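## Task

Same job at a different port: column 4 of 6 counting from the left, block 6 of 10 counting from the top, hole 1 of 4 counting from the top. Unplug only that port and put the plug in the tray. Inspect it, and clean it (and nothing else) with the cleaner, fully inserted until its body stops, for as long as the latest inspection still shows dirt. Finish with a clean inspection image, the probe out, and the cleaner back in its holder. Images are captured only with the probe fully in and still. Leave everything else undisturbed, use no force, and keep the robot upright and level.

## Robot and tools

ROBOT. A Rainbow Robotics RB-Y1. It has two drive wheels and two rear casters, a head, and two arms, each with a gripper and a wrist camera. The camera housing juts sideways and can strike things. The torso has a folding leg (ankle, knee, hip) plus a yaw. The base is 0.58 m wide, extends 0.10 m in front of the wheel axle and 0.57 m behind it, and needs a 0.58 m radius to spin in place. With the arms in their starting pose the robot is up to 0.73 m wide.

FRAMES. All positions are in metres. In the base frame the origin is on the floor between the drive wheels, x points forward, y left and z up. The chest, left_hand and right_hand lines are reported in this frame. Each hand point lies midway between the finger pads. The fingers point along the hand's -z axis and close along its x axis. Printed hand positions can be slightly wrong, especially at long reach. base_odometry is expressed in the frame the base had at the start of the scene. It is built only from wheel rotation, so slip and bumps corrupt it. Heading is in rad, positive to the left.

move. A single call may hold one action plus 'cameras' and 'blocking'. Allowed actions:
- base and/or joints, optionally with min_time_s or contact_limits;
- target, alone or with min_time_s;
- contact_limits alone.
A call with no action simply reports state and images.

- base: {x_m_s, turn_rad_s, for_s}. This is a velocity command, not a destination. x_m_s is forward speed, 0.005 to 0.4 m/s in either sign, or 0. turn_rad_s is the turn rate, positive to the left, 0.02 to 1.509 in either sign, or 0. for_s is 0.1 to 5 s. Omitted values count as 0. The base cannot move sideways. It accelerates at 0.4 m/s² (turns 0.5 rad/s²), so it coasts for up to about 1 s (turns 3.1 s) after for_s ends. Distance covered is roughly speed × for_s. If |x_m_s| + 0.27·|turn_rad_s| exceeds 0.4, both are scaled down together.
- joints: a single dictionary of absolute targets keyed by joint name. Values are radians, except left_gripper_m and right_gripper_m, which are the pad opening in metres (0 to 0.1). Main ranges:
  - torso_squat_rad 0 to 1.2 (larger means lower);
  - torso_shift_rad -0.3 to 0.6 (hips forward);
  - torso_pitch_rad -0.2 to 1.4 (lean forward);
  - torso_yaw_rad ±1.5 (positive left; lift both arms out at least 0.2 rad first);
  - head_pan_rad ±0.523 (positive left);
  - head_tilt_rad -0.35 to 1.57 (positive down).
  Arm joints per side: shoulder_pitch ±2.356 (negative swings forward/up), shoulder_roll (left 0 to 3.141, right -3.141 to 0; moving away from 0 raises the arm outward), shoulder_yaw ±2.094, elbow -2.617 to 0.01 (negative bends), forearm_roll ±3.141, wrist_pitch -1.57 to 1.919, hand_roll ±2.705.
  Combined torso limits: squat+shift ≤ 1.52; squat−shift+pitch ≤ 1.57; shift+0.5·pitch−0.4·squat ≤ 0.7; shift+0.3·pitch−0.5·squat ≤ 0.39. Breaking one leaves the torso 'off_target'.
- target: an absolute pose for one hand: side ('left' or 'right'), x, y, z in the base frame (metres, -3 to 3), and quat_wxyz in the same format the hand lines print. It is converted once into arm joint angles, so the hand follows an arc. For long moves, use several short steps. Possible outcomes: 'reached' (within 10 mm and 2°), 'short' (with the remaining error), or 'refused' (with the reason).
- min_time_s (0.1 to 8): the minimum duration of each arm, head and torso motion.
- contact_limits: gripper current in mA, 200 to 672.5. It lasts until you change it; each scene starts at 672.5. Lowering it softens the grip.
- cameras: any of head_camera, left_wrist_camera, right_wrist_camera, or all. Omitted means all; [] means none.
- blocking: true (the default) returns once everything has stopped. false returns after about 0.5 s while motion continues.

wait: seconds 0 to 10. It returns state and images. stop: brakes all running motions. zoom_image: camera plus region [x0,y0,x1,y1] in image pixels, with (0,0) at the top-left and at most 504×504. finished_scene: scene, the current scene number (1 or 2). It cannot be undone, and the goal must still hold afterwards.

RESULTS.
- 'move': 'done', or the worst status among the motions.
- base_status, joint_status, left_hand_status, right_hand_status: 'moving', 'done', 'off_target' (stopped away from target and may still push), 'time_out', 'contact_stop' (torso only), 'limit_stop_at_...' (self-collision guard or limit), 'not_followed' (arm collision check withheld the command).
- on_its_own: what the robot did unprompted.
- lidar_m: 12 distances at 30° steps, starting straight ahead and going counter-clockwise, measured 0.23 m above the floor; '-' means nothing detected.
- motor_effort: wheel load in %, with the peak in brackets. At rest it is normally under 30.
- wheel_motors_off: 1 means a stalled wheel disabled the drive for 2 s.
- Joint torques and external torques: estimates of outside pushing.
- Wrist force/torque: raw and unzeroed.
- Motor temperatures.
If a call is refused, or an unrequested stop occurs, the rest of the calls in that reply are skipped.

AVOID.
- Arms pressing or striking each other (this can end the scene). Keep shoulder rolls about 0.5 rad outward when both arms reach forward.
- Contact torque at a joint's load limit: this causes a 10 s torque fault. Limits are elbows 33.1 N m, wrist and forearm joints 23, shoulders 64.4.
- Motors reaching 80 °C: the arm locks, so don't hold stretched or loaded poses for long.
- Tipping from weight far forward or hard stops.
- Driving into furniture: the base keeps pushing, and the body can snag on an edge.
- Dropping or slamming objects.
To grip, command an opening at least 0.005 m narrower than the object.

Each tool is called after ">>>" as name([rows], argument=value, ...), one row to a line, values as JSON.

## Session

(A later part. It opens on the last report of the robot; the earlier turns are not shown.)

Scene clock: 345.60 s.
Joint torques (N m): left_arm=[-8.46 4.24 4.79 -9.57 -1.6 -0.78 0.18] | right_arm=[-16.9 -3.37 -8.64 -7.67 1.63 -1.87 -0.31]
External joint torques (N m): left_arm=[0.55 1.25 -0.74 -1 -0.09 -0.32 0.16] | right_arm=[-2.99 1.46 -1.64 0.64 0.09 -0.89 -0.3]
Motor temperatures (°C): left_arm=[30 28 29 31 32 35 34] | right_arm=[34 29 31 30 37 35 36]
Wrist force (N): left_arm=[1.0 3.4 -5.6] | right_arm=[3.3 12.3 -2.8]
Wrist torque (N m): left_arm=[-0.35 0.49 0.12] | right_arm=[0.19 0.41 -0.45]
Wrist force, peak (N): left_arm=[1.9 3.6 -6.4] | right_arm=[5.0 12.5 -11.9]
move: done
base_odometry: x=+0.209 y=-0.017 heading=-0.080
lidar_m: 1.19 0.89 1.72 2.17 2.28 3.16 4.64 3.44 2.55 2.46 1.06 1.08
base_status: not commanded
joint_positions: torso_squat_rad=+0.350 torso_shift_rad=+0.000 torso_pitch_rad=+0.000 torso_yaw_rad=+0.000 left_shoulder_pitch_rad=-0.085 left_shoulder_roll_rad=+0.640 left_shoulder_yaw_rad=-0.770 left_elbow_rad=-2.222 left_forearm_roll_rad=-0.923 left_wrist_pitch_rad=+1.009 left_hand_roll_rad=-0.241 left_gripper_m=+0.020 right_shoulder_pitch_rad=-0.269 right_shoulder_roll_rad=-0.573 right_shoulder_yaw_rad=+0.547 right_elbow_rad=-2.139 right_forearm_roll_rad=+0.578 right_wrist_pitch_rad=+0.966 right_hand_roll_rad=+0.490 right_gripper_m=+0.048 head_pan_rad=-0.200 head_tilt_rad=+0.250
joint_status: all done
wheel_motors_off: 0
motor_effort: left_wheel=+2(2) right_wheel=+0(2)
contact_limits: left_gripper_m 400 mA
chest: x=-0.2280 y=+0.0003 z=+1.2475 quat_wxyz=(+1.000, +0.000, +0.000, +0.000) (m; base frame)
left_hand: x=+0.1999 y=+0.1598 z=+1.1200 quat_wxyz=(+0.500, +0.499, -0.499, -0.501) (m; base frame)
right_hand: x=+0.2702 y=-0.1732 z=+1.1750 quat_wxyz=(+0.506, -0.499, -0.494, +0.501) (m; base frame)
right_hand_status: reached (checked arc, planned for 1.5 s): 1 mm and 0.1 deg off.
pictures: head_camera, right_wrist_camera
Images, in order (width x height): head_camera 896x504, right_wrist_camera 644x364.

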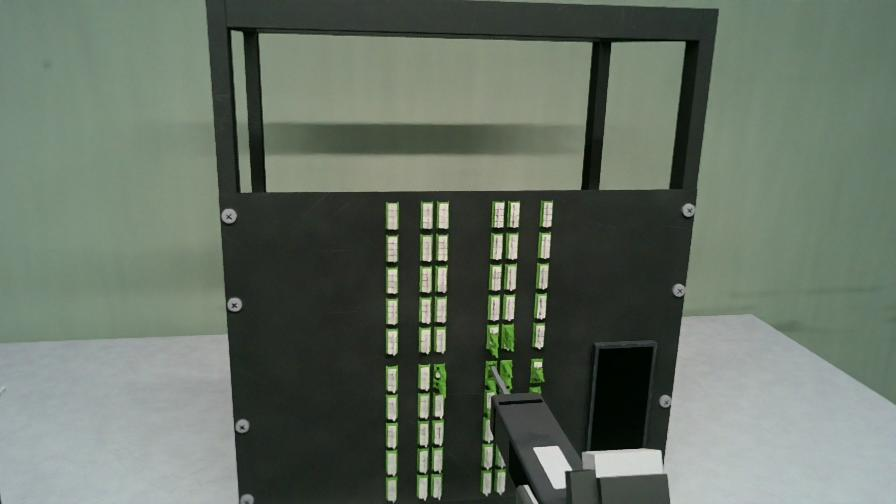

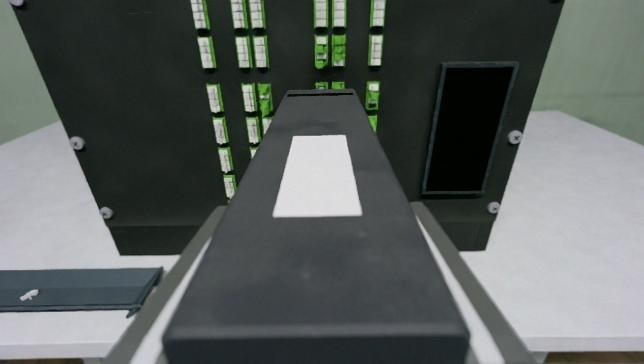

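>>> move(target={"side":"right","x":0.266,"y":-0.172,"z":1.1765,"quat_wxyz":[0.5053,-0.4992,-0.4948,0.5007]}, min_time_s=1, cameras=["right_wrist_camera","head_camera"])

>>> zoom_image(camera="right_wrist_camera", region=[306, 70, 336, 100])

>>> zoom_image(camera="head_camera", region=[465, 350, 515, 400])

Scene clock: 360.87 s.
Joint torques (N m): left_arm=[-8 4.17 4.3 -9.6 -1.55 -0.73 0.16] | right_arm=[-12.54 -5.67 -6.07 -8.94 2.09 -0.88 0.23]
External joint torques (N m): left_arm=[1.01 1.18 -1.24 -1.03 -0.04 -0.27 0.14] | right_arm=[1.17 -0.92 0.85 -0.63 0.55 0.11 0.24]
Motor temperatures (°C): left_arm=[30 28 29 31 32 35 34] | right_arm=[35 29 31 30 37 36 36]
Wrist force (N): left_arm=[1.8 3.3 -5.9] | right_arm=[4.7 12.2 -11.4]
Wrist torque (N m): left_arm=[-0.34 0.58 0.13] | right_arm=[-0.06 0.03 -0.47]
Wrist force, peak (N): left_arm=[1.4 3.3 -6.6] | right_arm=[5.0 12.4 -11.6]
move: done
base_odometry: x=+0.209 y=-0.017 heading=-0.080
lidar_m: 1.18 0.88 1.72 2.17 2.28 3.15 4.64 3.44 2.55 2.45 1.06 1.09
base_status: not commanded
joint_positions: torso_squat_rad=+0.350 torso_shift_rad=+0.000 torso_pitch_rad=+0.000 torso_yaw_rad=+0.000 left_shoulder_pitch_rad=-0.085 left_shoulder_roll_rad=+0.640 left_shoulder_yaw_rad=-0.770 left_elbow_rad=-2.222 left_forearm_roll_rad=-0.923 left_wrist_pitch_rad=+1.009 left_hand_roll_rad=-0.241 left_gripper_m=+0.020 right_shoulder_pitch_rad=-0.262 right_shoulder_roll_rad=-0.573 right_shoulder_yaw_rad=+0.550 right_elbow_rad=-2.157 right_forearm_roll_rad=+0.581 right_wrist_pitch_rad=+0.976 right_hand_roll_rad=+0.495 right_gripper_m=+0.048 head_pan_rad=-0.200 head_tilt_rad=+0.250
joint_status: all done
wheel_motors_off: 0
motor_effort: left_wheel=+1(2) right_wheel=+0(1)
contact_limits: left_gripper_m 400 mA
chest: x=-0.2280 y=+0.0003 z=+1.2475 quat_wxyz=(+1.000, +0.000, +0.000, +0.000) (m; base frame)
left_hand: x=+0.1999 y=+0.1598 z=+1.1200 quat_wxyz=(+0.500, +0.499, -0.499, -0.501) (m; base frame)
right_hand: x=+0.2662 y=-0.1720 z=+1.1765 quat_wxyz=(+0.505, -0.499, -0.495, +0.501) (m; base frame)
right_hand_status: reached (checked arc, planned for 1.0 s): 0 mm and 0.0 deg off.
pictures: head_camera, right_wrist_camera
Images, in order (width x height): head_camera 896x504, right_wrist_camera 644x364.

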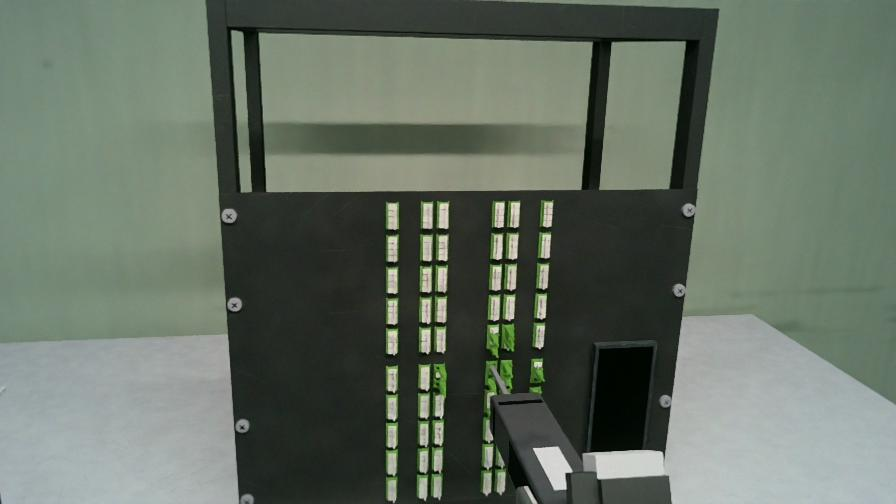

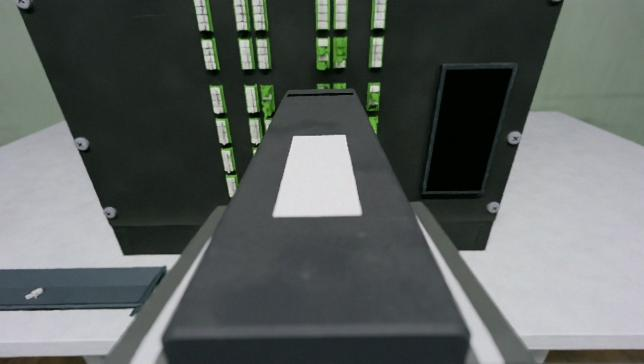

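Scaled by 16.800 from the camera's 644x364 image, which has a finer 1265x715 frame.

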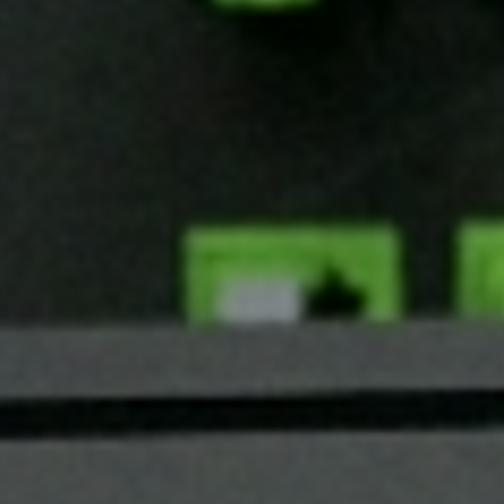

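Scaled by 10.080 from the camera's 896x504 image, which has a finer 1280x720 frame.

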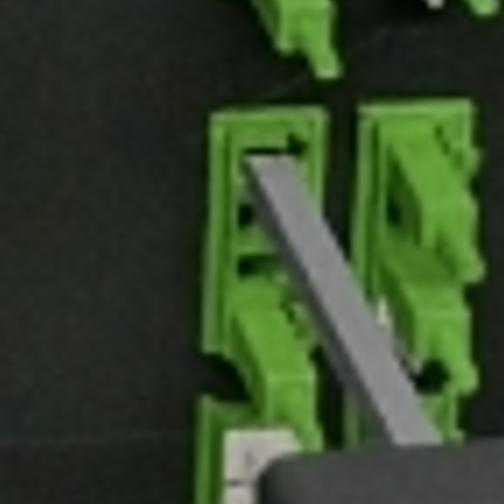

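>>> move(target={"side":"right","x":0.269,"y":-0.1724,"z":1.176,"quat_wxyz":[0.5053,-0.4992,-0.4948,0.5007]}, min_time_s=1, cameras=["right_wrist_camera","head_camera"])

>>> zoom_image(camera="right_wrist_camera", region=[306, 70, 336, 100])

>>> move(target={"side":"right","x":0.272,"y":-0.1724,"z":1.176,"quat_wxyz":[0.5053,-0.4992,-0.4948,0.5007]}, min_time_s=1, cameras=["right_wrist_camera","head_camera"])

>>> zoom_image(camera="right_wrist_camera", region=[306, 70, 336, 100])

Scene clock: 376.80 s.
Joint torques (N m): left_arm=[-7.84 3.94 4.72 -9.76 -1.63 -0.74 0.2] | right_arm=[-15.51 -3.63 -8.14 -8.08 1.64 -1.28 -0.42]
External joint torques (N m): left_arm=[1.17 0.95 -0.82 -1.2 -0.12 -0.28 0.19] | right_arm=[-1.66 1.16 -1.17 0.22 0.1 -0.3 -0.41]
Motor temperatures (°C): left_arm=[30 28 29 31 32 35 34] | right_arm=[35 29 31 30 37 35 36]
Wrist force (N): left_arm=[1.8 3.3 -6.2] | right_arm=[4.8 12.2 -11.6]
Wrist torque (N m): left_arm=[-0.32 0.58 0.13] | right_arm=[-0.07 0.07 -0.47]
Wrist force, peak (N): left_arm=[1.4 3.7 -6.4] | right_arm=[5.1 12.2 -12.0]
move: done
base_odometry: x=+0.209 y=-0.017 heading=-0.080
lidar_m: 1.18 0.87 1.73 2.17 2.27 3.12 4.64 3.44 2.53 2.45 1.06 1.07
base_status: not commanded
joint_positions: torso_squat_rad=+0.350 torso_shift_rad=+0.000 torso_pitch_rad=+0.000 torso_yaw_rad=+0.000 left_shoulder_pitch_rad=-0.085 left_shoulder_roll_rad=+0.640 left_shoulder_yaw_rad=-0.770 left_elbow_rad=-2.222 left_forearm_roll_rad=-0.923 left_wrist_pitch_rad=+1.009 left_hand_roll_rad=-0.241 left_gripper_m=+0.020 right_shoulder_pitch_rad=-0.267 right_shoulder_roll_rad=-0.573 right_shoulder_yaw_rad=+0.548 right_elbow_rad=-2.145 right_forearm_roll_rad=+0.579 right_wrist_pitch_rad=+0.970 right_hand_roll_rad=+0.492 right_gripper_m=+0.048 head_pan_rad=-0.200 head_tilt_rad=+0.250
joint_status: all done
wheel_motors_off: 0
motor_effort: left_wheel=+1(2) right_wheel=-1(2)
contact_limits: left_gripper_m 400 mA
chest: x=-0.2280 y=+0.0003 z=+1.2475 quat_wxyz=(+1.000, +0.000, +0.000, +0.000) (m; base frame)
left_hand: x=+0.1999 y=+0.1598 z=+1.1200 quat_wxyz=(+0.500, +0.499, -0.499, -0.501) (m; base frame)
right_hand: x=+0.2689 y=-0.1725 z=+1.1757 quat_wxyz=(+0.505, -0.499, -0.494, +0.501) (m; base frame)
right_hand_status: reached (checked arc, planned for 1.0 s): 0 mm and 0.0 deg off.
pictures: head_camera, right_wrist_camera
Images, in order (width x height): head_camera 896x504, right_wrist_camera 644x364.

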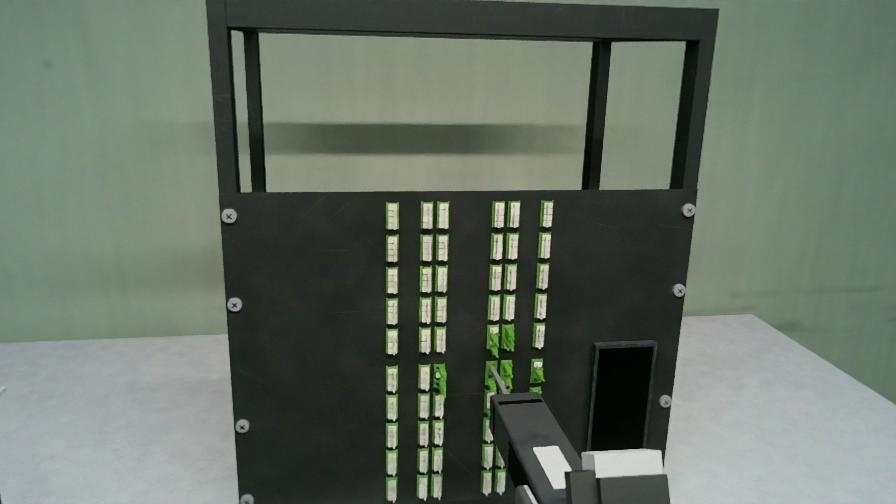

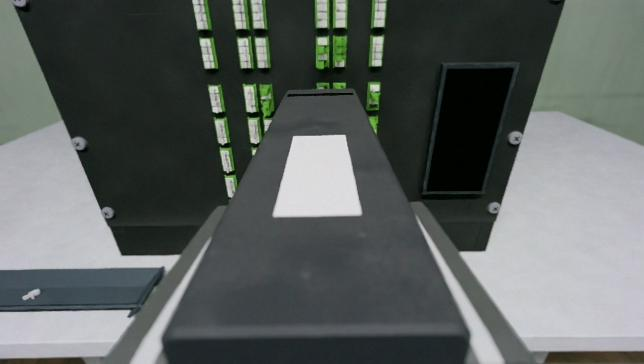

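Scaled by 16.800 from the camera's 644x364 image, which has a finer 1265x715 frame.

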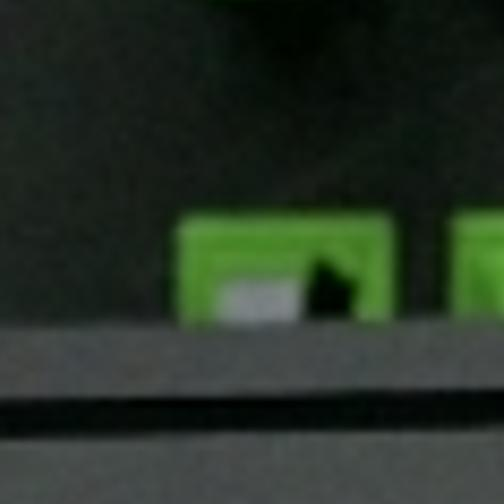

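Scene clock: 378.13 s.
Joint torques (N m): left_arm=[-8.25 4.21 4.9 -9.78 -1.51 -0.55 0.15] | right_arm=[-16.01 -3.52 -7.95 -8.06 1.5 -1.32 -0.38]
External joint torques (N m): left_arm=[0.77 1.23 -0.63 -1.21 0 -0.09 0.14] | right_arm=[-1.99 1.3 -0.93 0.24 -0.04 -0.34 -0.38]
Motor temperatures (°C): left_arm=[30 28 29 31 32 35 34] | right_arm=[35 29 31 30 37 35 36]
Wrist force (N): left_arm=[1.6 2.9 -6.0] | right_arm=[5.0 12.0 -11.4]
Wrist torque (N m): left_arm=[-0.28 0.54 0.15] | right_arm=[-0.03 0.09 -0.49]
Wrist force, peak (N): left_arm=[1.1 3.9 -6.1] | right_arm=[5.0 12.5 -11.7]
move: done
base_odometry: x=+0.209 y=-0.017 heading=-0.080
lidar_m: 1.18 0.86 1.75 2.16 2.27 3.15 4.64 3.43 2.54 2.46 1.05 1.06
base_status: not commanded
joint_positions: torso_squat_rad=+0.350 torso_shift_rad=+0.000 torso_pitch_rad=+0.000 torso_yaw_rad=+0.000 left_shoulder_pitch_rad=-0.085 left_shoulder_roll_rad=+0.640 left_shoulder_yaw_rad=-0.770 left_elbow_rad=-2.222 left_forearm_roll_rad=-0.923 left_wrist_pitch_rad=+1.009 left_hand_roll_rad=-0.241 left_gripper_m=+0.020 right_shoulder_pitch_rad=-0.275 right_shoulder_roll_rad=-0.571 right_shoulder_yaw_rad=+0.546 right_elbow_rad=-2.133 right_forearm_roll_rad=+0.575 right_wrist_pitch_rad=+0.966 right_hand_roll_rad=+0.491 right_gripper_m=+0.048 head_pan_rad=-0.200 head_tilt_rad=+0.250
joint_status: all done
wheel_motors_off: 0
motor_effort: left_wheel=+1(2) right_wheel=-1(2)
contact_limits: left_gripper_m 400 mA
chest: x=-0.2280 y=+0.0003 z=+1.2475 quat_wxyz=(+1.000, +0.000, +0.000, +0.000) (m; base frame)
left_hand: x=+0.1999 y=+0.1598 z=+1.1200 quat_wxyz=(+0.500, +0.499, -0.499, -0.501) (m; base frame)
right_hand: x=+0.2719 y=-0.1725 z=+1.1757 quat_wxyz=(+0.505, -0.499, -0.494, +0.501) (m; base frame)
right_hand_status: reached (checked arc, planned for 1.0 s): 0 mm and 0.0 deg off.
pictures: head_camera, right_wrist_camera
Images, in order (width x height): head_camera 896x504, right_wrist_camera 644x364.

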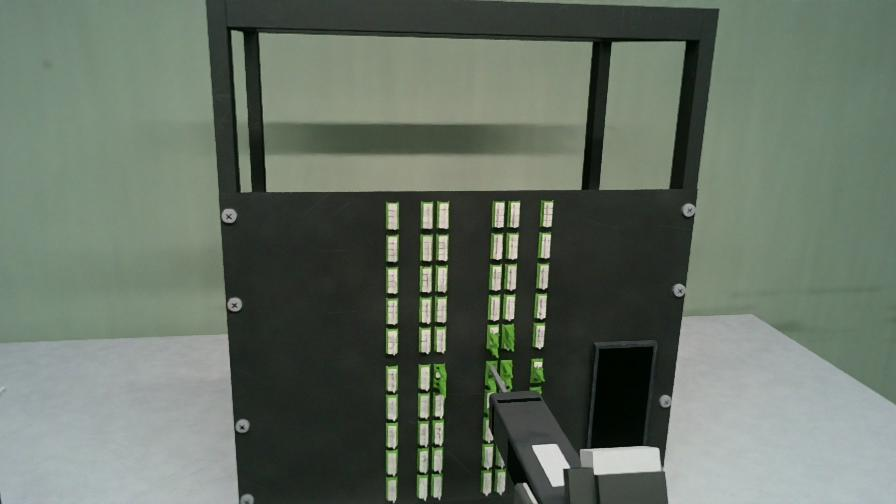

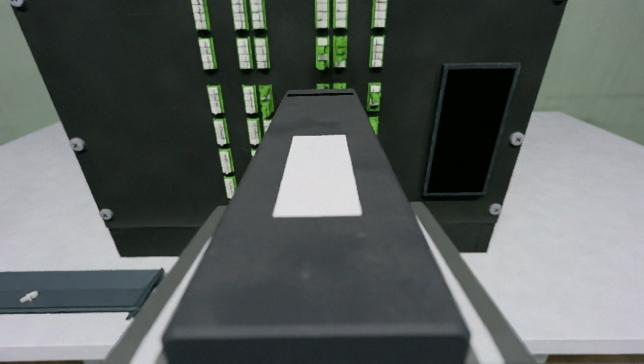

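Scaled by 16.800 from the camera's 644x364 image, which has a finer 1265x715 frame.

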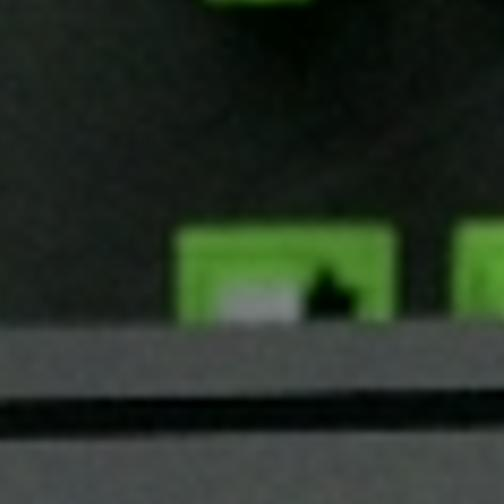

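>>> move(target={"side":"right","x":0.274,"y":-0.1724,"z":1.176,"quat_wxyz":[0.5053,-0.4992,-0.4948,0.5007]}, min_time_s=1, cameras=["right_wrist_camera"])

>>> zoom_image(camera="right_wrist_camera", region=[306, 70, 336, 100])

>>> move(target={"side":"right","x":0.276,"y":-0.1724,"z":1.176,"quat_wxyz":[0.5053,-0.4992,-0.4948,0.5007]}, min_time_s=1, cameras=["right_wrist_camera"])

>>> zoom_image(camera="right_wrist_camera", region=[306, 70, 336, 100])

Scene clock: 385.30 s.
Joint torques (N m): left_arm=[-7.9 4.22 4.7 -9.72 -1.71 -0.77 0.09] | right_arm=[-16.13 -3.65 -8.3 -7.76 1.54 -1.53 -0.41]
External joint torques (N m): left_arm=[1.11 1.23 -0.84 -1.15 -0.2 -0.31 0.08] | right_arm=[-1.99 1.19 -1.26 0.53 0 -0.55 -0.4]
Motor temperatures (°C): left_arm=[30 28 29 31 32 35 34] | right_arm=[35 29 31 30 37 35 36]
Wrist force (N): left_arm=[1.5 3.5 -6.0] | right_arm=[5.1 12.1 -11.7]
Wrist torque (N m): left_arm=[-0.35 0.52 0.16] | right_arm=[-0.05 0.11 -0.48]
Wrist force, peak (N): left_arm=[1.8 3.8 -6.5] | right_arm=[5.0 12.6 -11.9]
move: done
base_odometry: x=+0.209 y=-0.017 heading=-0.080
lidar_m: 1.19 0.88 1.73 2.17 2.27 3.16 4.64 3.45 2.54 2.46 1.05 1.07
base_status: not commanded
joint_positions: torso_squat_rad=+0.350 torso_shift_rad=+0.000 torso_pitch_rad=+0.000 torso_yaw_rad=+0.000 left_shoulder_pitch_rad=-0.085 left_shoulder_roll_rad=+0.640 left_shoulder_yaw_rad=-0.770 left_elbow_rad=-2.222 left_forearm_roll_rad=-0.923 left_wrist_pitch_rad=+1.009 left_hand_roll_rad=-0.241 left_gripper_m=+0.020 right_shoulder_pitch_rad=-0.281 right_shoulder_roll_rad=-0.570 right_shoulder_yaw_rad=+0.545 right_elbow_rad=-2.125 right_forearm_roll_rad=+0.573 right_wrist_pitch_rad=+0.963 right_hand_roll_rad=+0.490 right_gripper_m=+0.048 head_pan_rad=-0.200 head_tilt_rad=+0.250
joint_status: all done
wheel_motors_off: 0
motor_effort: left_wheel=+2(2) right_wheel=-1(1)
contact_limits: left_gripper_m 400 mA
chest: x=-0.2280 y=+0.0003 z=+1.2475 quat_wxyz=(+1.000, +0.000, +0.000, +0.000) (m; base frame)
left_hand: x=+0.1999 y=+0.1598 z=+1.1200 quat_wxyz=(+0.500, +0.499, -0.499, -0.501) (m; base frame)
right_hand: x=+0.2739 y=-0.1725 z=+1.1757 quat_wxyz=(+0.505, -0.499, -0.494, +0.501) (m; base frame)
right_hand_status: reached (checked arc, planned for 1.0 s): 0 mm and 0.0 deg off.
pictures: right_wrist_camera
Images, in order (width x height): right_wrist_camera 644x364.

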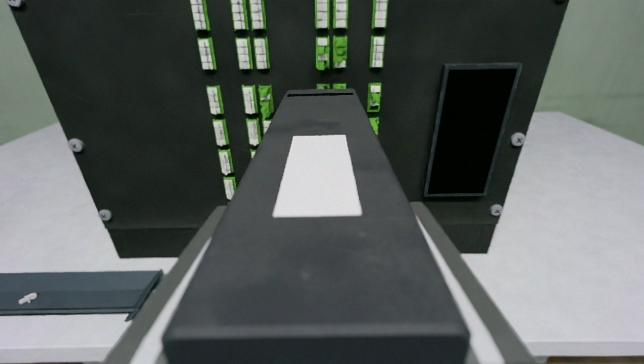

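Scaled by 16.800 from the camera's 644x364 image, which has a finer 1265x715 frame.

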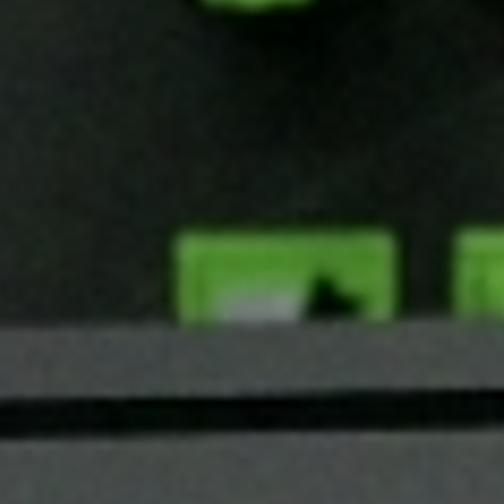

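Scene clock: 386.63 s.
Joint torques (N m): left_arm=[-8.27 4.35 4.39 -10.05 -1.65 -0.74 0.18] | right_arm=[-16.32 -3.76 -8.34 -7.36 1.28 -1.61 -0.27]
External joint torques (N m): left_arm=[0.74 1.37 -1.14 -1.48 -0.14 -0.28 0.17] | right_arm=[-2.08 1.1 -1.27 0.93 -0.25 -0.63 -0.26]
Motor temperatures (°C): left_arm=[30 28 29 31 32 35 34] | right_arm=[35 29 31 30 37 35 36]
Wrist force (N): left_arm=[1.5 3.0 -5.8] | right_arm=[4.5 12.1 -7.6]
Wrist torque (N m): left_arm=[-0.31 0.53 0.12] | right_arm=[-0.11 0.21 -0.49]
Wrist force, peak (N): left_arm=[1.8 3.5 -6.4] | right_arm=[4.4 12.9 -11.4]
move: done
base_odometry: x=+0.209 y=-0.017 heading=-0.080
lidar_m: 1.19 0.88 1.74 2.17 2.28 3.15 4.65 3.44 2.55 2.46 1.05 1.07
base_status: not commanded
joint_positions: torso_squat_rad=+0.350 torso_shift_rad=+0.000 torso_pitch_rad=+0.000 torso_yaw_rad=+0.000 left_shoulder_pitch_rad=-0.085 left_shoulder_roll_rad=+0.640 left_shoulder_yaw_rad=-0.770 left_elbow_rad=-2.222 left_forearm_roll_rad=-0.923 left_wrist_pitch_rad=+1.009 left_hand_roll_rad=-0.241 left_gripper_m=+0.020 right_shoulder_pitch_rad=-0.286 right_shoulder_roll_rad=-0.569 right_shoulder_yaw_rad=+0.544 right_elbow_rad=-2.117 right_forearm_roll_rad=+0.571 right_wrist_pitch_rad=+0.960 right_hand_roll_rad=+0.489 right_gripper_m=+0.048 head_pan_rad=-0.200 head_tilt_rad=+0.250
joint_status: all done
wheel_motors_off: 0
motor_effort: left_wheel=+1(2) right_wheel=-1(2)
contact_limits: left_gripper_m 400 mA
chest: x=-0.2280 y=+0.0003 z=+1.2475 quat_wxyz=(+1.000, +0.000, +0.000, +0.000) (m; base frame)
left_hand: x=+0.1999 y=+0.1598 z=+1.1200 quat_wxyz=(+0.500, +0.499, -0.499, -0.501) (m; base frame)
right_hand: x=+0.2758 y=-0.1725 z=+1.1756 quat_wxyz=(+0.505, -0.499, -0.494, +0.501) (m; base frame)
right_hand_status: reached (checked arc, planned for 1.0 s): 0 mm and 0.0 deg off.
pictures: right_wrist_camera
Images, in order (width x height): right_wrist_camera 644x364.

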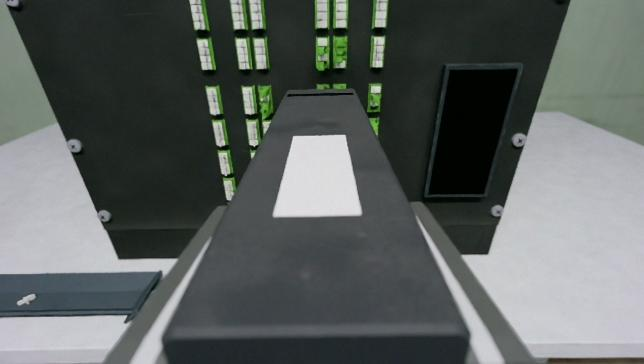

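Scaled by 16.800 from the camera's 644x364 image, which has a finer 1265x715 frame.

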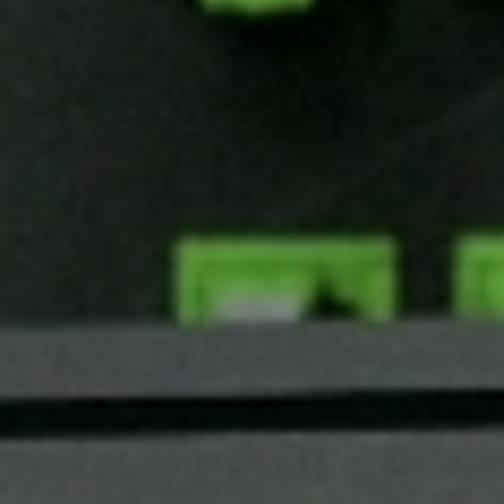

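>>> move(target={"side":"right","x":0.278,"y":-0.1724,"z":1.176,"quat_wxyz":[0.5053,-0.4992,-0.4948,0.5007]}, min_time_s=1, cameras=["right_wrist_camera"])

>>> zoom_image(camera="right_wrist_camera", region=[306, 70, 336, 100])

Scene clock: 392.77 s.
Joint torques (N m): left_arm=[-8.64 4.32 4.63 -9.91 -1.57 -0.8 0.14] | right_arm=[-18.44 -4.02 -8.96 -6.12 1.29 -1.85 -0.21]
External joint torques (N m): left_arm=[0.38 1.34 -0.91 -1.35 -0.06 -0.34 0.12] | right_arm=[-4.09 0.86 -1.86 2.16 -0.24 -0.88 -0.2]
Motor temperatures (°C): left_arm=[30 28 29 31 32 35 34] | right_arm=[35 29 31 30 37 35 36]
Wrist force (N): left_arm=[1.7 2.5 -6.3] | right_arm=[3.6 12.6 4.3]
Wrist torque (N m): left_arm=[-0.25 0.54 0.12] | right_arm=[-0.08 0.36 -0.53]
Wrist force, peak (N): left_arm=[1.3 3.3 -6.6] | right_arm=[4.6 12.6 -7.8]
move: done
base_odometry: x=+0.209 y=-0.017 heading=-0.080
lidar_m: 1.19 0.86 1.74 2.17 2.27 3.15 4.65 3.45 2.55 2.45 1.05 1.08
base_status: not commanded
joint_positions: torso_squat_rad=+0.350 torso_shift_rad=+0.000 torso_pitch_rad=+0.000 torso_yaw_rad=+0.000 left_shoulder_pitch_rad=-0.085 left_shoulder_roll_rad=+0.640 left_shoulder_yaw_rad=-0.770 left_elbow_rad=-2.222 left_forearm_roll_rad=-0.923 left_wrist_pitch_rad=+1.009 left_hand_roll_rad=-0.241 left_gripper_m=+0.020 right_shoulder_pitch_rad=-0.291 right_shoulder_roll_rad=-0.568 right_shoulder_yaw_rad=+0.544 right_elbow_rad=-2.110 right_forearm_roll_rad=+0.569 right_wrist_pitch_rad=+0.957 right_hand_roll_rad=+0.488 right_gripper_m=+0.048 head_pan_rad=-0.200 head_tilt_rad=+0.250
joint_status: all done
wheel_motors_off: 0
motor_effort: left_wheel=+2(2) right_wheel=-1(2)
contact_limits: left_gripper_m 400 mA
chest: x=-0.2281 y=+0.0003 z=+1.2475 quat_wxyz=(+1.000, +0.000, +0.000, +0.000) (m; base frame)
left_hand: x=+0.1998 y=+0.1598 z=+1.1201 quat_wxyz=(+0.500, +0.499, -0.499, -0.501) (m; base frame)
right_hand: x=+0.2776 y=-0.1724 z=+1.1756 quat_wxyz=(+0.505, -0.499, -0.495, +0.501) (m; base frame)
right_hand_status: reached (checked arc, planned for 1.0 s): 1 mm and 0.1 deg off.
pictures: right_wrist_camera
Images, in order (width x height): right_wrist_camera 644x364.

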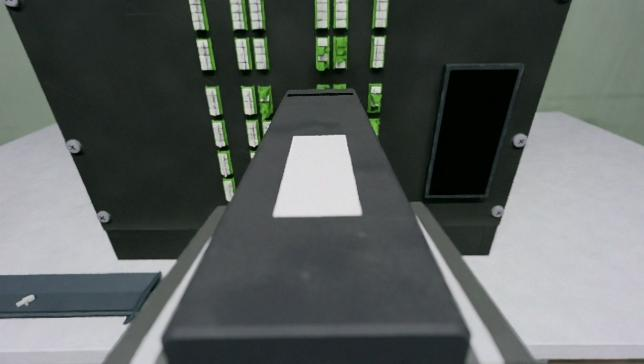

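Scaled by 16.800 from the camera's 644x364 image, which has a finer 1265x715 frame.

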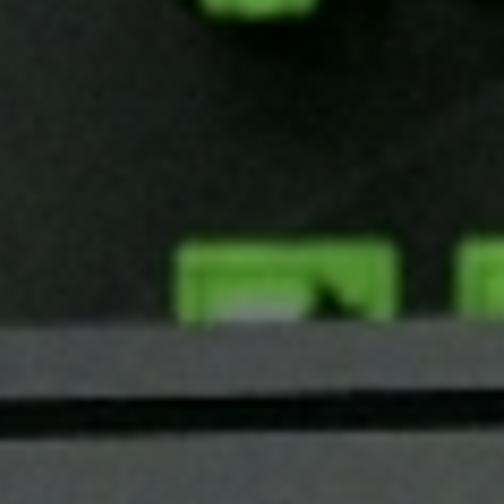

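>>> move(target={"side":"right","x":0.2765,"y":-0.1729,"z":1.176,"quat_wxyz":[0.5053,-0.4992,-0.4948,0.5007]}, min_time_s=1, cameras=[])

>>> move(target={"side":"right","x":0.2785,"y":-0.1729,"z":1.176,"quat_wxyz":[0.5053,-0.4992,-0.4948,0.5007]}, min_time_s=1, cameras=["right_wrist_camera"])

>>> zoom_image(camera="right_wrist_camera", region=[306, 70, 336, 100])

Scene clock: 410.23 s.
Joint torques (N m): left_arm=[-8.03 4.21 4.7 -9.78 -1.65 -0.72 0.19] | right_arm=[-12.35 -5.85 -7.23 -10.13 2.19 -0.62 0.07]
External joint torques (N m): left_arm=[0.98 1.23 -0.84 -1.21 -0.14 -0.26 0.18] | right_arm=[1.94 -0.97 -0.14 -1.84 0.66 0.36 0.07]
Motor temperatures (°C): left_arm=[30 28 29 31 32 35 34] | right_arm=[35 29 31 30 37 36 36]
Wrist force (N): left_arm=[1.5 3.3 -5.6] | right_arm=[5.8 12.5 -20.7]
Wrist torque (N m): left_arm=[-0.32 0.57 0.13] | right_arm=[-0.08 -0.11 -0.50]
Wrist force, peak (N): left_arm=[1.7 3.9 -6.4] | right_arm=[6.0 12.7 -21.2]
move: done
base_odometry: x=+0.209 y=-0.017 heading=-0.080
lidar_m: 1.19 0.89 1.71 2.17 2.28 3.14 4.65 3.44 2.54 2.45 1.07 1.07
base_status: not commanded
joint_positions: torso_squat_rad=+0.350 torso_shift_rad=+0.000 torso_pitch_rad=+0.000 torso_yaw_rad=+0.000 left_shoulder_pitch_rad=-0.085 left_shoulder_roll_rad=+0.640 left_shoulder_yaw_rad=-0.770 left_elbow_rad=-2.222 left_forearm_roll_rad=-0.923 left_wrist_pitch_rad=+1.009 left_hand_roll_rad=-0.241 left_gripper_m=+0.020 right_shoulder_pitch_rad=-0.288 right_shoulder_roll_rad=-0.569 right_shoulder_yaw_rad=+0.543 right_elbow_rad=-2.114 right_forearm_roll_rad=+0.569 right_wrist_pitch_rad=+0.958 right_hand_roll_rad=+0.488 right_gripper_m=+0.048 head_pan_rad=-0.200 head_tilt_rad=+0.250
joint_status: all done
wheel_motors_off: 0
motor_effort: left_wheel=+1(2) right_wheel=-1(1)
contact_limits: left_gripper_m 400 mA
chest: x=-0.2279 y=+0.0003 z=+1.2475 quat_wxyz=(+1.000, +0.000, +0.000, +0.000) (m; base frame)
left_hand: x=+0.2000 y=+0.1598 z=+1.1200 quat_wxyz=(+0.500, +0.499, -0.499, -0.501) (m; base frame)
right_hand: x=+0.2768 y=-0.1728 z=+1.1759 quat_wxyz=(+0.505, -0.499, -0.495, +0.501) (m; base frame)
right_hand_status: reached (checked arc, planned for 1.0 s): 0 mm and 0.0 deg off.
pictures: none
No camera images: "cameras" was empty.

Scene clock: 411.57 s.
Joint torques (N m): left_arm=[-8.25 4.08 4.49 -9.84 -1.44 -0.64 0.15] | right_arm=[-18.77 -4.63 -9.98 -5.33 1.5 -1.48 -0.28]
External joint torques (N m): left_arm=[0.77 1.09 -1.05 -1.28 0.07 -0.19 0.14] | right_arm=[-4.4 0.27 -2.86 2.95 -0.03 -0.51 -0.28]
Motor temperatures (°C): left_arm=[30 28 29 31 32 35 34] | right_arm=[35 29 31 30 37 36 36]
Wrist force (N): left_arm=[1.3 3.1 -6.2] | right_arm=[4.7 12.8 7.7]
Wrist torque (N m): left_arm=[-0.30 0.50 0.13] | right_arm=[-0.03 0.23 -0.53]
Wrist force, peak (N): left_arm=[1.9 3.7 -6.5] | right_arm=[5.8 12.8 -21.0]
move: done
base_odometry: x=+0.209 y=-0.017 heading=-0.080
lidar_m: 1.19 0.88 1.74 2.16 2.28 3.15 4.65 3.45 2.54 2.45 1.06 1.07
base_status: not commanded
joint_positions: torso_squat_rad=+0.350 torso_shift_rad=+0.000 torso_pitch_rad=+0.000 torso_yaw_rad=+0.000 left_shoulder_pitch_rad=-0.085 left_shoulder_roll_rad=+0.640 left_shoulder_yaw_rad=-0.770 left_elbow_rad=-2.222 left_forearm_roll_rad=-0.923 left_wrist_pitch_rad=+1.009 left_hand_roll_rad=-0.241 left_gripper_m=+0.020 right_shoulder_pitch_rad=-0.292 right_shoulder_roll_rad=-0.569 right_shoulder_yaw_rad=+0.543 right_elbow_rad=-2.108 right_forearm_roll_rad=+0.568 right_wrist_pitch_rad=+0.955 right_hand_roll_rad=+0.487 right_gripper_m=+0.048 head_pan_rad=-0.200 head_tilt_rad=+0.250
joint_status: all done
wheel_motors_off: 0
motor_effort: left_wheel=+2(2) right_wheel=+0(1)
contact_limits: left_gripper_m 400 mA
chest: x=-0.2282 y=+0.0003 z=+1.2475 quat_wxyz=(+1.000, +0.000, +0.000, +0.000) (m; base frame)
left_hand: x=+0.1998 y=+0.1598 z=+1.1201 quat_wxyz=(+0.500, +0.500, -0.499, -0.501) (m; base frame)
right_hand: x=+0.2779 y=-0.1728 z=+1.1756 quat_wxyz=(+0.505, -0.499, -0.495, +0.501) (m; base frame)
right_hand_status: reached (checked arc, planned for 1.0 s): 1 mm and 0.1 deg off.
pictures: right_wrist_camera
Images, in order (width x height): right_wrist_camera 644x364.

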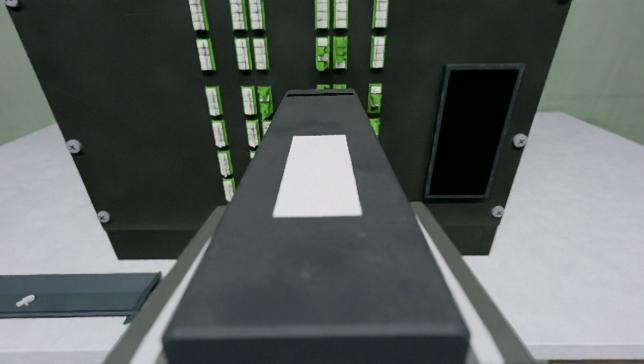

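Scaled by 16.800 from the camera's 644x364 image, which has a finer 1265x715 frame.

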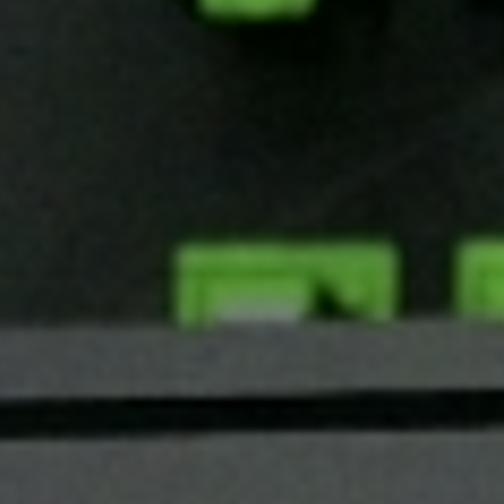

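>>> move(target={"side":"right","x":0.273,"y":-0.1727,"z":1.1758,"quat_wxyz":[0.5053,-0.4992,-0.4948,0.5007]}, min_time_s=1, cameras=[])

>>> move(target={"side":"right","x":0.273,"y":-0.1727,"z":1.174,"quat_wxyz":[0.503,-0.5015,-0.497,0.4985]}, min_time_s=1, cameras=["right_wrist_camera"])

>>> zoom_image(camera="right_wrist_camera", region=[306, 70, 336, 100])

Scene clock: 432.57 s.
Joint torques (N m): left_arm=[-8.19 4.35 4.44 -9.64 -1.51 -0.82 0.14] | right_arm=[-13.6 -5.56 -6.4 -9.13 1.99 -1.02 0.02]
External joint torques (N m): left_arm=[0.82 1.37 -1.1 -1.07 -0.01 -0.37 0.13] | right_arm=[0.5 -0.71 0.64 -0.83 0.45 -0.04 0.03]
Motor temperatures (°C): left_arm=[30 28 29 31 32 35 34] | right_arm=[35 29 31 30 37 35 36]
Wrist force (N): left_arm=[1.5 2.8 -5.8] | right_arm=[5.2 11.8 -11.6]
Wrist torque (N m): left_arm=[-0.28 0.53 0.14] | right_arm=[-0.02 0.06 -0.47]
Wrist force, peak (N): left_arm=[1.4 3.5 -6.6] | right_arm=[6.4 11.8 -29.4]
move: done
base_odometry: x=+0.209 y=-0.017 heading=-0.080
lidar_m: 1.18 0.87 1.72 2.17 2.26 3.15 4.64 3.43 2.55 2.45 1.05 1.08
base_status: not commanded
joint_positions: torso_squat_rad=+0.350 torso_shift_rad=+0.000 torso_pitch_rad=+0.000 torso_yaw_rad=+0.000 left_shoulder_pitch_rad=-0.085 left_shoulder_roll_rad=+0.640 left_shoulder_yaw_rad=-0.770 left_elbow_rad=-2.222 left_forearm_roll_rad=-0.923 left_wrist_pitch_rad=+1.009 left_hand_roll_rad=-0.241 left_gripper_m=+0.020 right_shoulder_pitch_rad=-0.279 right_shoulder_roll_rad=-0.571 right_shoulder_yaw_rad=+0.545 right_elbow_rad=-2.127 right_forearm_roll_rad=+0.574 right_wrist_pitch_rad=+0.963 right_hand_roll_rad=+0.489 right_gripper_m=+0.048 head_pan_rad=-0.200 head_tilt_rad=+0.250
joint_status: all done
wheel_motors_off: 0
motor_effort: left_wheel=+1(2) right_wheel=-3(3)
contact_limits: left_gripper_m 400 mA
chest: x=-0.2279 y=+0.0003 z=+1.2475 quat_wxyz=(+1.000, +0.000, +0.000, +0.000) (m; base frame)
left_hand: x=+0.2000 y=+0.1598 z=+1.1200 quat_wxyz=(+0.500, +0.499, -0.499, -0.501) (m; base frame)
right_hand: x=+0.2735 y=-0.1727 z=+1.1757 quat_wxyz=(+0.505, -0.499, -0.495, +0.501) (m; base frame)
right_hand_status: reached (checked arc, planned for 1.0 s): 1 mm and 0.0 deg off.
pictures: none
No camera images: "cameras" was empty.

Scene clock: 433.90 s.
Joint torques (N m): left_arm=[-8.55 4.36 4.87 -9.67 -1.56 -0.78 0.24] | right_arm=[-13.29 -3.73 -7.01 -8.72 2.48 -1.58 -0.28]
External joint torques (N m): left_arm=[0.46 1.38 -0.67 -1.1 -0.05 -0.32 0.23] | right_arm=[0.71 1.05 -0.02 -0.35 0.95 -0.63 -0.28]
Motor temperatures (°C): left_arm=[30 28 29 31 32 35 34] | right_arm=[35 29 31 30 37 35 36]
Wrist force (N): left_arm=[1.4 3.0 -5.9] | right_arm=[5.0 13.0 -11.6]
Wrist torque (N m): left_arm=[-0.30 0.55 0.09] | right_arm=[0.24 0.04 -0.47]
Wrist force, peak (N): left_arm=[1.7 3.5 -6.1] | right_arm=[6.2 14.1 -12.8]
move: done
base_odometry: x=+0.209 y=-0.017 heading=-0.080
lidar_m: 1.19 0.87 1.73 2.16 2.25 3.14 4.64 3.42 2.54 2.45 1.07 1.07
base_status: not commanded
joint_positions: torso_squat_rad=+0.350 torso_shift_rad=+0.000 torso_pitch_rad=+0.000 torso_yaw_rad=+0.000 left_shoulder_pitch_rad=-0.085 left_shoulder_roll_rad=+0.640 left_shoulder_yaw_rad=-0.770 left_elbow_rad=-2.222 left_forearm_roll_rad=-0.923 left_wrist_pitch_rad=+1.009 left_hand_roll_rad=-0.241 left_gripper_m=+0.020 right_shoulder_pitch_rad=-0.270 right_shoulder_roll_rad=-0.567 right_shoulder_yaw_rad=+0.547 right_elbow_rad=-2.121 right_forearm_roll_rad=+0.596 right_wrist_pitch_rad=+0.948 right_hand_roll_rad=+0.477 right_gripper_m=+0.048 head_pan_rad=-0.200 head_tilt_rad=+0.250
joint_status: all done
wheel_motors_off: 0
motor_effort: left_wheel=+1(2) right_wheel=-2(3)
contact_limits: left_gripper_m 400 mA
chest: x=-0.2279 y=+0.0003 z=+1.2475 quat_wxyz=(+1.000, +0.000, +0.000, +0.000) (m; base frame)
left_hand: x=+0.2000 y=+0.1598 z=+1.1200 quat_wxyz=(+0.500, +0.499, -0.499, -0.501) (m; base frame)
right_hand: x=+0.2730 y=-0.1727 z=+1.1739 quat_wxyz=(+0.503, -0.501, -0.497, +0.499) (m; base frame)
right_hand_status: reached (checked arc, planned for 1.0 s): 0 mm and 0.1 deg off.
pictures: right_wrist_camera
Images, in order (width x height): right_wrist_camera 644x364.

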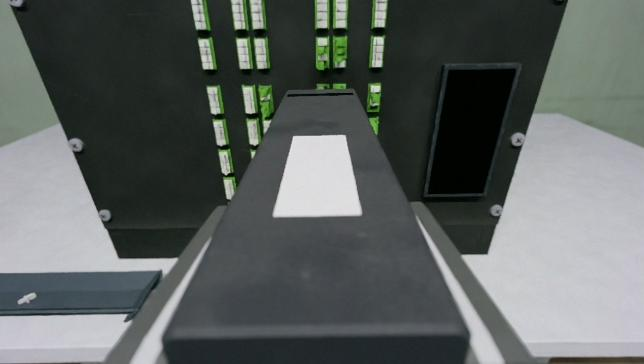

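Scaled by 16.800 from the camera's 644x364 image, which has a finer 1265x715 frame.

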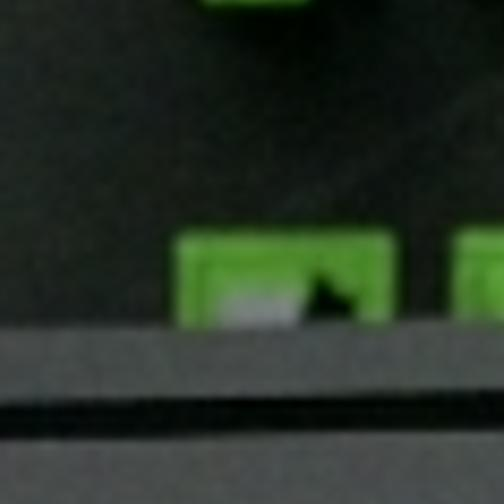

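>>> move(target={"side":"right","x":0.2755,"y":-0.1727,"z":1.1735,"quat_wxyz":[0.503,-0.5015,-0.497,0.4985]}, min_time_s=1, cameras=[])

>>> move(target={"side":"right","x":0.278,"y":-0.1727,"z":1.1735,"quat_wxyz":[0.503,-0.5015,-0.497,0.4985]}, min_time_s=1, cameras=["right_wrist_camera"])

>>> zoom_image(camera="right_wrist_camera", region=[306, 70, 336, 100])

Scene clock: 440.70 s.
Joint torques (N m): left_arm=[-8.14 4.17 4.71 -9.85 -1.57 -0.64 0.27] | right_arm=[-15.94 -3.68 -7.89 -7.77 1.67 -1.27 -0.22]
External joint torques (N m): left_arm=[0.87 1.19 -0.82 -1.28 -0.06 -0.18 0.26] | right_arm=[-1.82 1.11 -0.88 0.61 0.15 -0.32 -0.21]
Motor temperatures (°C): left_arm=[30 28 29 31 32 35 34] | right_arm=[35 29 31 30 37 35 36]
Wrist force (N): left_arm=[1.3 3.0 -5.9] | right_arm=[4.8 12.0 -11.4]
Wrist torque (N m): left_arm=[-0.32 0.52 0.15] | right_arm=[-0.17 0.04 -0.44]
Wrist force, peak (N): left_arm=[1.5 3.6 -6.6] | right_arm=[5.2 13.5 -12.0]
move: done
base_odometry: x=+0.209 y=-0.017 heading=-0.080
lidar_m: 1.19 0.88 1.72 2.16 2.27 3.16 4.64 3.44 2.54 2.45 1.07 1.08
base_status: not commanded
joint_positions: torso_squat_rad=+0.350 torso_shift_rad=+0.000 torso_pitch_rad=+0.000 torso_yaw_rad=+0.000 left_shoulder_pitch_rad=-0.085 left_shoulder_roll_rad=+0.640 left_shoulder_yaw_rad=-0.770 left_elbow_rad=-2.222 left_forearm_roll_rad=-0.923 left_wrist_pitch_rad=+1.009 left_hand_roll_rad=-0.241 left_gripper_m=+0.020 right_shoulder_pitch_rad=-0.275 right_shoulder_roll_rad=-0.565 right_shoulder_yaw_rad=+0.547 right_elbow_rad=-2.110 right_forearm_roll_rad=+0.596 right_wrist_pitch_rad=+0.943 right_hand_roll_rad=+0.474 right_gripper_m=+0.048 head_pan_rad=-0.200 head_tilt_rad=+0.250
joint_status: all done
wheel_motors_off: 0
motor_effort: left_wheel=+2(2) right_wheel=-3(3)
contact_limits: left_gripper_m 400 mA
chest: x=-0.2279 y=+0.0003 z=+1.2475 quat_wxyz=(+1.000, +0.000, +0.000, +0.000) (m; base frame)
left_hand: x=+0.2000 y=+0.1598 z=+1.1200 quat_wxyz=(+0.500, +0.499, -0.499, -0.501) (m; base frame)
right_hand: x=+0.2754 y=-0.1728 z=+1.1733 quat_wxyz=(+0.503, -0.501, -0.497, +0.499) (m; base frame)
right_hand_status: reached (checked arc, planned for 1.0 s): 0 mm and 0.0 deg off.
pictures: none
No camera images: "cameras" was empty.

Scene clock: 442.03 s.
Joint torques (N m): left_arm=[-8.06 4.38 4.9 -9.81 -1.46 -0.71 0.18] | right_arm=[-15.88 -3.69 -8.1 -7.59 1.35 -1.17 -0.39]
External joint torques (N m): left_arm=[0.95 1.4 -0.64 -1.24 0.05 -0.25 0.17] | right_arm=[-1.61 1.12 -1.06 0.79 -0.17 -0.22 -0.38]
Motor temperatures (°C): left_arm=[30 28 29 31 32 35 34] | right_arm=[35 29 31 30 37 35 36]
Wrist force (N): left_arm=[2.3 2.8 -6.0] | right_arm=[4.7 11.2 -9.1]
Wrist torque (N m): left_arm=[-0.29 0.61 0.13] | right_arm=[-0.15 0.10 -0.48]
Wrist force, peak (N): left_arm=[1.7 3.6 -6.3] | right_arm=[4.8 12.5 -11.3]
move: done
base_odometry: x=+0.209 y=-0.017 heading=-0.080
lidar_m: 1.19 0.87 1.75 2.18 2.27 3.15 4.65 3.43 2.54 2.46 1.06 1.06
base_status: not commanded
joint_positions: torso_squat_rad=+0.350 torso_shift_rad=+0.000 torso_pitch_rad=+0.000 torso_yaw_rad=+0.000 left_shoulder_pitch_rad=-0.085 left_shoulder_roll_rad=+0.640 left_shoulder_yaw_rad=-0.770 left_elbow_rad=-2.222 left_forearm_roll_rad=-0.923 left_wrist_pitch_rad=+1.009 left_hand_roll_rad=-0.241 left_gripper_m=+0.020 right_shoulder_pitch_rad=-0.282 right_shoulder_roll_rad=-0.564 right_shoulder_yaw_rad=+0.545 right_elbow_rad=-2.100 right_forearm_roll_rad=+0.594 right_wrist_pitch_rad=+0.939 right_hand_roll_rad=+0.473 right_gripper_m=+0.048 head_pan_rad=-0.200 head_tilt_rad=+0.250
joint_status: all done
wheel_motors_off: 0
motor_effort: left_wheel=+1(2) right_wheel=-2(3)
contact_limits: left_gripper_m 400 mA
chest: x=-0.2279 y=+0.0003 z=+1.2475 quat_wxyz=(+1.000, +0.000, +0.000, +0.000) (m; base frame)
left_hand: x=+0.2000 y=+0.1598 z=+1.1200 quat_wxyz=(+0.500, +0.499, -0.499, -0.501) (m; base frame)
right_hand: x=+0.2778 y=-0.1728 z=+1.1732 quat_wxyz=(+0.503, -0.501, -0.497, +0.499) (m; base frame)
right_hand_status: reached (checked arc, planned for 1.0 s): 0 mm and 0.0 deg off.
pictures: right_wrist_camera
Images, in order (width x height): right_wrist_camera 644x364.

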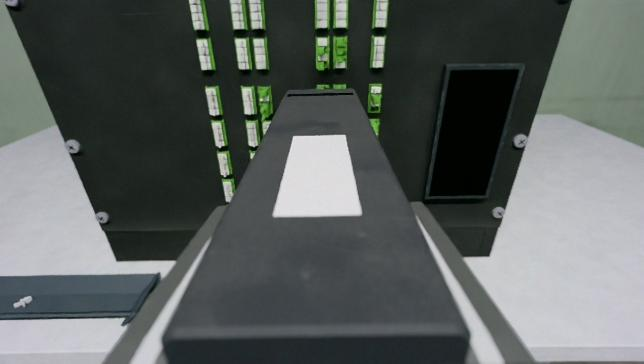

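Scaled by 16.800 from the camera's 644x364 image, which has a finer 1265x715 frame.

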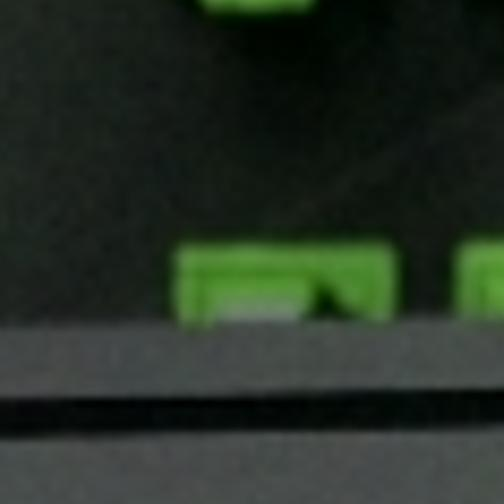

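>>> move(target={"side":"right","x":0.280,"y":-0.1727,"z":1.1737,"quat_wxyz":[0.503,-0.5015,-0.497,0.4985]}, min_time_s=1, cameras=[])

>>> move(target={"side":"right","x":0.2815,"y":-0.1727,"z":1.1737,"quat_wxyz":[0.503,-0.5015,-0.497,0.4985]}, min_time_s=1, cameras=["right_wrist_camera"])

>>> zoom_image(camera="right_wrist_camera", region=[306, 70, 336, 100])

Scene clock: 449.47 s.
Joint torques (N m): left_arm=[-8.51 4.41 4.52 -9.57 -1.51 -0.74 0.2] | right_arm=[-17.75 -3.69 -9.51 -6.64 1.39 -1.48 -0.22]
External joint torques (N m): left_arm=[0.51 1.42 -1.01 -1.01 0 -0.28 0.18] | right_arm=[-3.37 1.14 -2.44 1.73 -0.13 -0.53 -0.22]
Motor temperatures (°C): left_arm=[30 28 29 31 32 35 34] | right_arm=[35 29 31 30 37 35 36]
Wrist force (N): left_arm=[1.7 3.2 -5.7] | right_arm=[4.2 12.7 -0.8]
Wrist torque (N m): left_arm=[-0.33 0.54 0.13] | right_arm=[-0.14 0.19 -0.48]
Wrist force, peak (N): left_arm=[1.9 3.3 -6.7] | right_arm=[4.6 12.3 -9.0]
move: done
base_odometry: x=+0.209 y=-0.017 heading=-0.080
lidar_m: 1.18 0.88 1.73 2.17 2.27 3.14 4.65 3.43 2.56 2.45 1.06 1.06
base_status: not commanded
joint_positions: torso_squat_rad=+0.350 torso_shift_rad=+0.000 torso_pitch_rad=+0.000 torso_yaw_rad=+0.000 left_shoulder_pitch_rad=-0.085 left_shoulder_roll_rad=+0.640 left_shoulder_yaw_rad=-0.770 left_elbow_rad=-2.222 left_forearm_roll_rad=-0.923 left_wrist_pitch_rad=+1.009 left_hand_roll_rad=-0.241 left_gripper_m=+0.020 right_shoulder_pitch_rad=-0.287 right_shoulder_roll_rad=-0.563 right_shoulder_yaw_rad=+0.544 right_elbow_rad=-2.093 right_forearm_roll_rad=+0.591 right_wrist_pitch_rad=+0.937 right_hand_roll_rad=+0.472 right_gripper_m=+0.048 head_pan_rad=-0.200 head_tilt_rad=+0.250
joint_status: all done
wheel_motors_off: 0
motor_effort: left_wheel=+2(2) right_wheel=-2(3)
contact_limits: left_gripper_m 400 mA
chest: x=-0.2280 y=+0.0003 z=+1.2475 quat_wxyz=(+1.000, +0.000, +0.000, +0.000) (m; base frame)
left_hand: x=+0.1999 y=+0.1598 z=+1.1200 quat_wxyz=(+0.500, +0.499, -0.499, -0.501) (m; base frame)
right_hand: x=+0.2796 y=-0.1727 z=+1.1733 quat_wxyz=(+0.503, -0.501, -0.497, +0.499) (m; base frame)
right_hand_status: reached (checked arc, planned for 1.0 s): 1 mm and 0.0 deg off.
pictures: none
No camera images: "cameras" was empty.

Scene clock: 450.80 s.
Joint torques (N m): left_arm=[-7.93 4.44 4.48 -9.7 -1.37 -0.71 0.22] | right_arm=[-19.42 -4.02 -9.42 -5.32 1.58 -1.75 -0.17]
External joint torques (N m): left_arm=[1.09 1.45 -1.06 -1.14 0.14 -0.25 0.21] | right_arm=[-4.96 0.82 -2.33 3.04 0.07 -0.81 -0.17]
Motor temperatures (°C): left_arm=[30 28 29 31 32 35 34] | right_arm=[35 29 31 30 37 35 36]
Wrist force (N): left_arm=[1.7 3.2 -5.7] | right_arm=[4.0 12.6 8.8]
Wrist torque (N m): left_arm=[-0.31 0.54 0.12] | right_arm=[-0.22 0.35 -0.53]
Wrist force, peak (N): left_arm=[2.0 3.2 -6.5] | right_arm=[3.6 12.9 9.0]
move: done
base_odometry: x=+0.209 y=-0.017 heading=-0.080
lidar_m: 1.19 0.89 1.72 2.17 2.29 3.13 4.64 3.43 2.53 2.46 1.06 1.07
base_status: not commanded
joint_positions: torso_squat_rad=+0.350 torso_shift_rad=+0.000 torso_pitch_rad=+0.000 torso_yaw_rad=+0.000 left_shoulder_pitch_rad=-0.085 left_shoulder_roll_rad=+0.640 left_shoulder_yaw_rad=-0.770 left_elbow_rad=-2.222 left_forearm_roll_rad=-0.923 left_wrist_pitch_rad=+1.009 left_hand_roll_rad=-0.241 left_gripper_m=+0.020 right_shoulder_pitch_rad=-0.291 right_shoulder_roll_rad=-0.562 right_shoulder_yaw_rad=+0.544 right_elbow_rad=-2.086 right_forearm_roll_rad=+0.590 right_wrist_pitch_rad=+0.934 right_hand_roll_rad=+0.471 right_gripper_m=+0.048 head_pan_rad=-0.200 head_tilt_rad=+0.250
joint_status: all done
wheel_motors_off: 0
motor_effort: left_wheel=+2(2) right_wheel=+0(2)
contact_limits: left_gripper_m 400 mA
chest: x=-0.2282 y=+0.0003 z=+1.2475 quat_wxyz=(+1.000, +0.000, +0.000, +0.000) (m; base frame)
left_hand: x=+0.1998 y=+0.1598 z=+1.1201 quat_wxyz=(+0.500, +0.500, -0.499, -0.501) (m; base frame)
right_hand: x=+0.2810 y=-0.1726 z=+1.1732 quat_wxyz=(+0.503, -0.501, -0.497, +0.499) (m; base frame)
right_hand_status: reached (checked arc, planned for 1.0 s): 1 mm and 0.1 deg off.
pictures: right_wrist_camera
Images, in order (width x height): right_wrist_camera 644x364.

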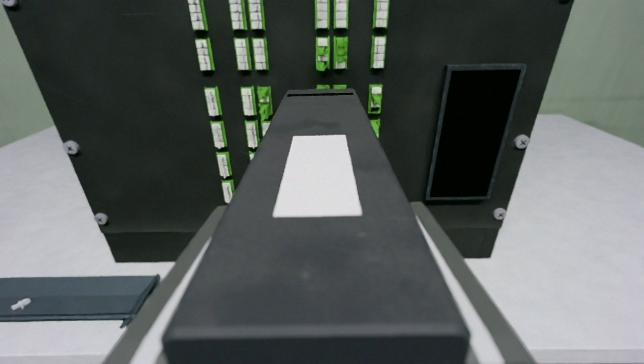

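Scaled by 16.800 from the camera's 644x364 image, which has a finer 1265x715 frame.

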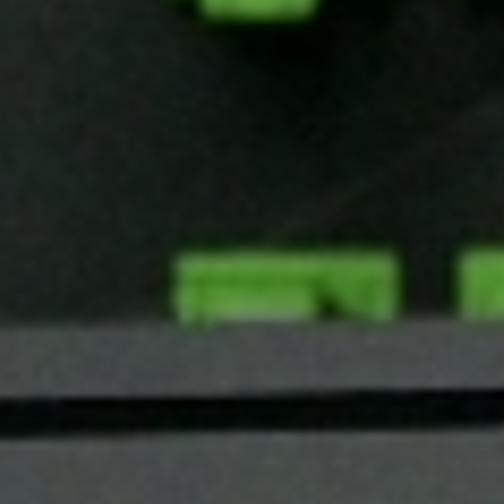

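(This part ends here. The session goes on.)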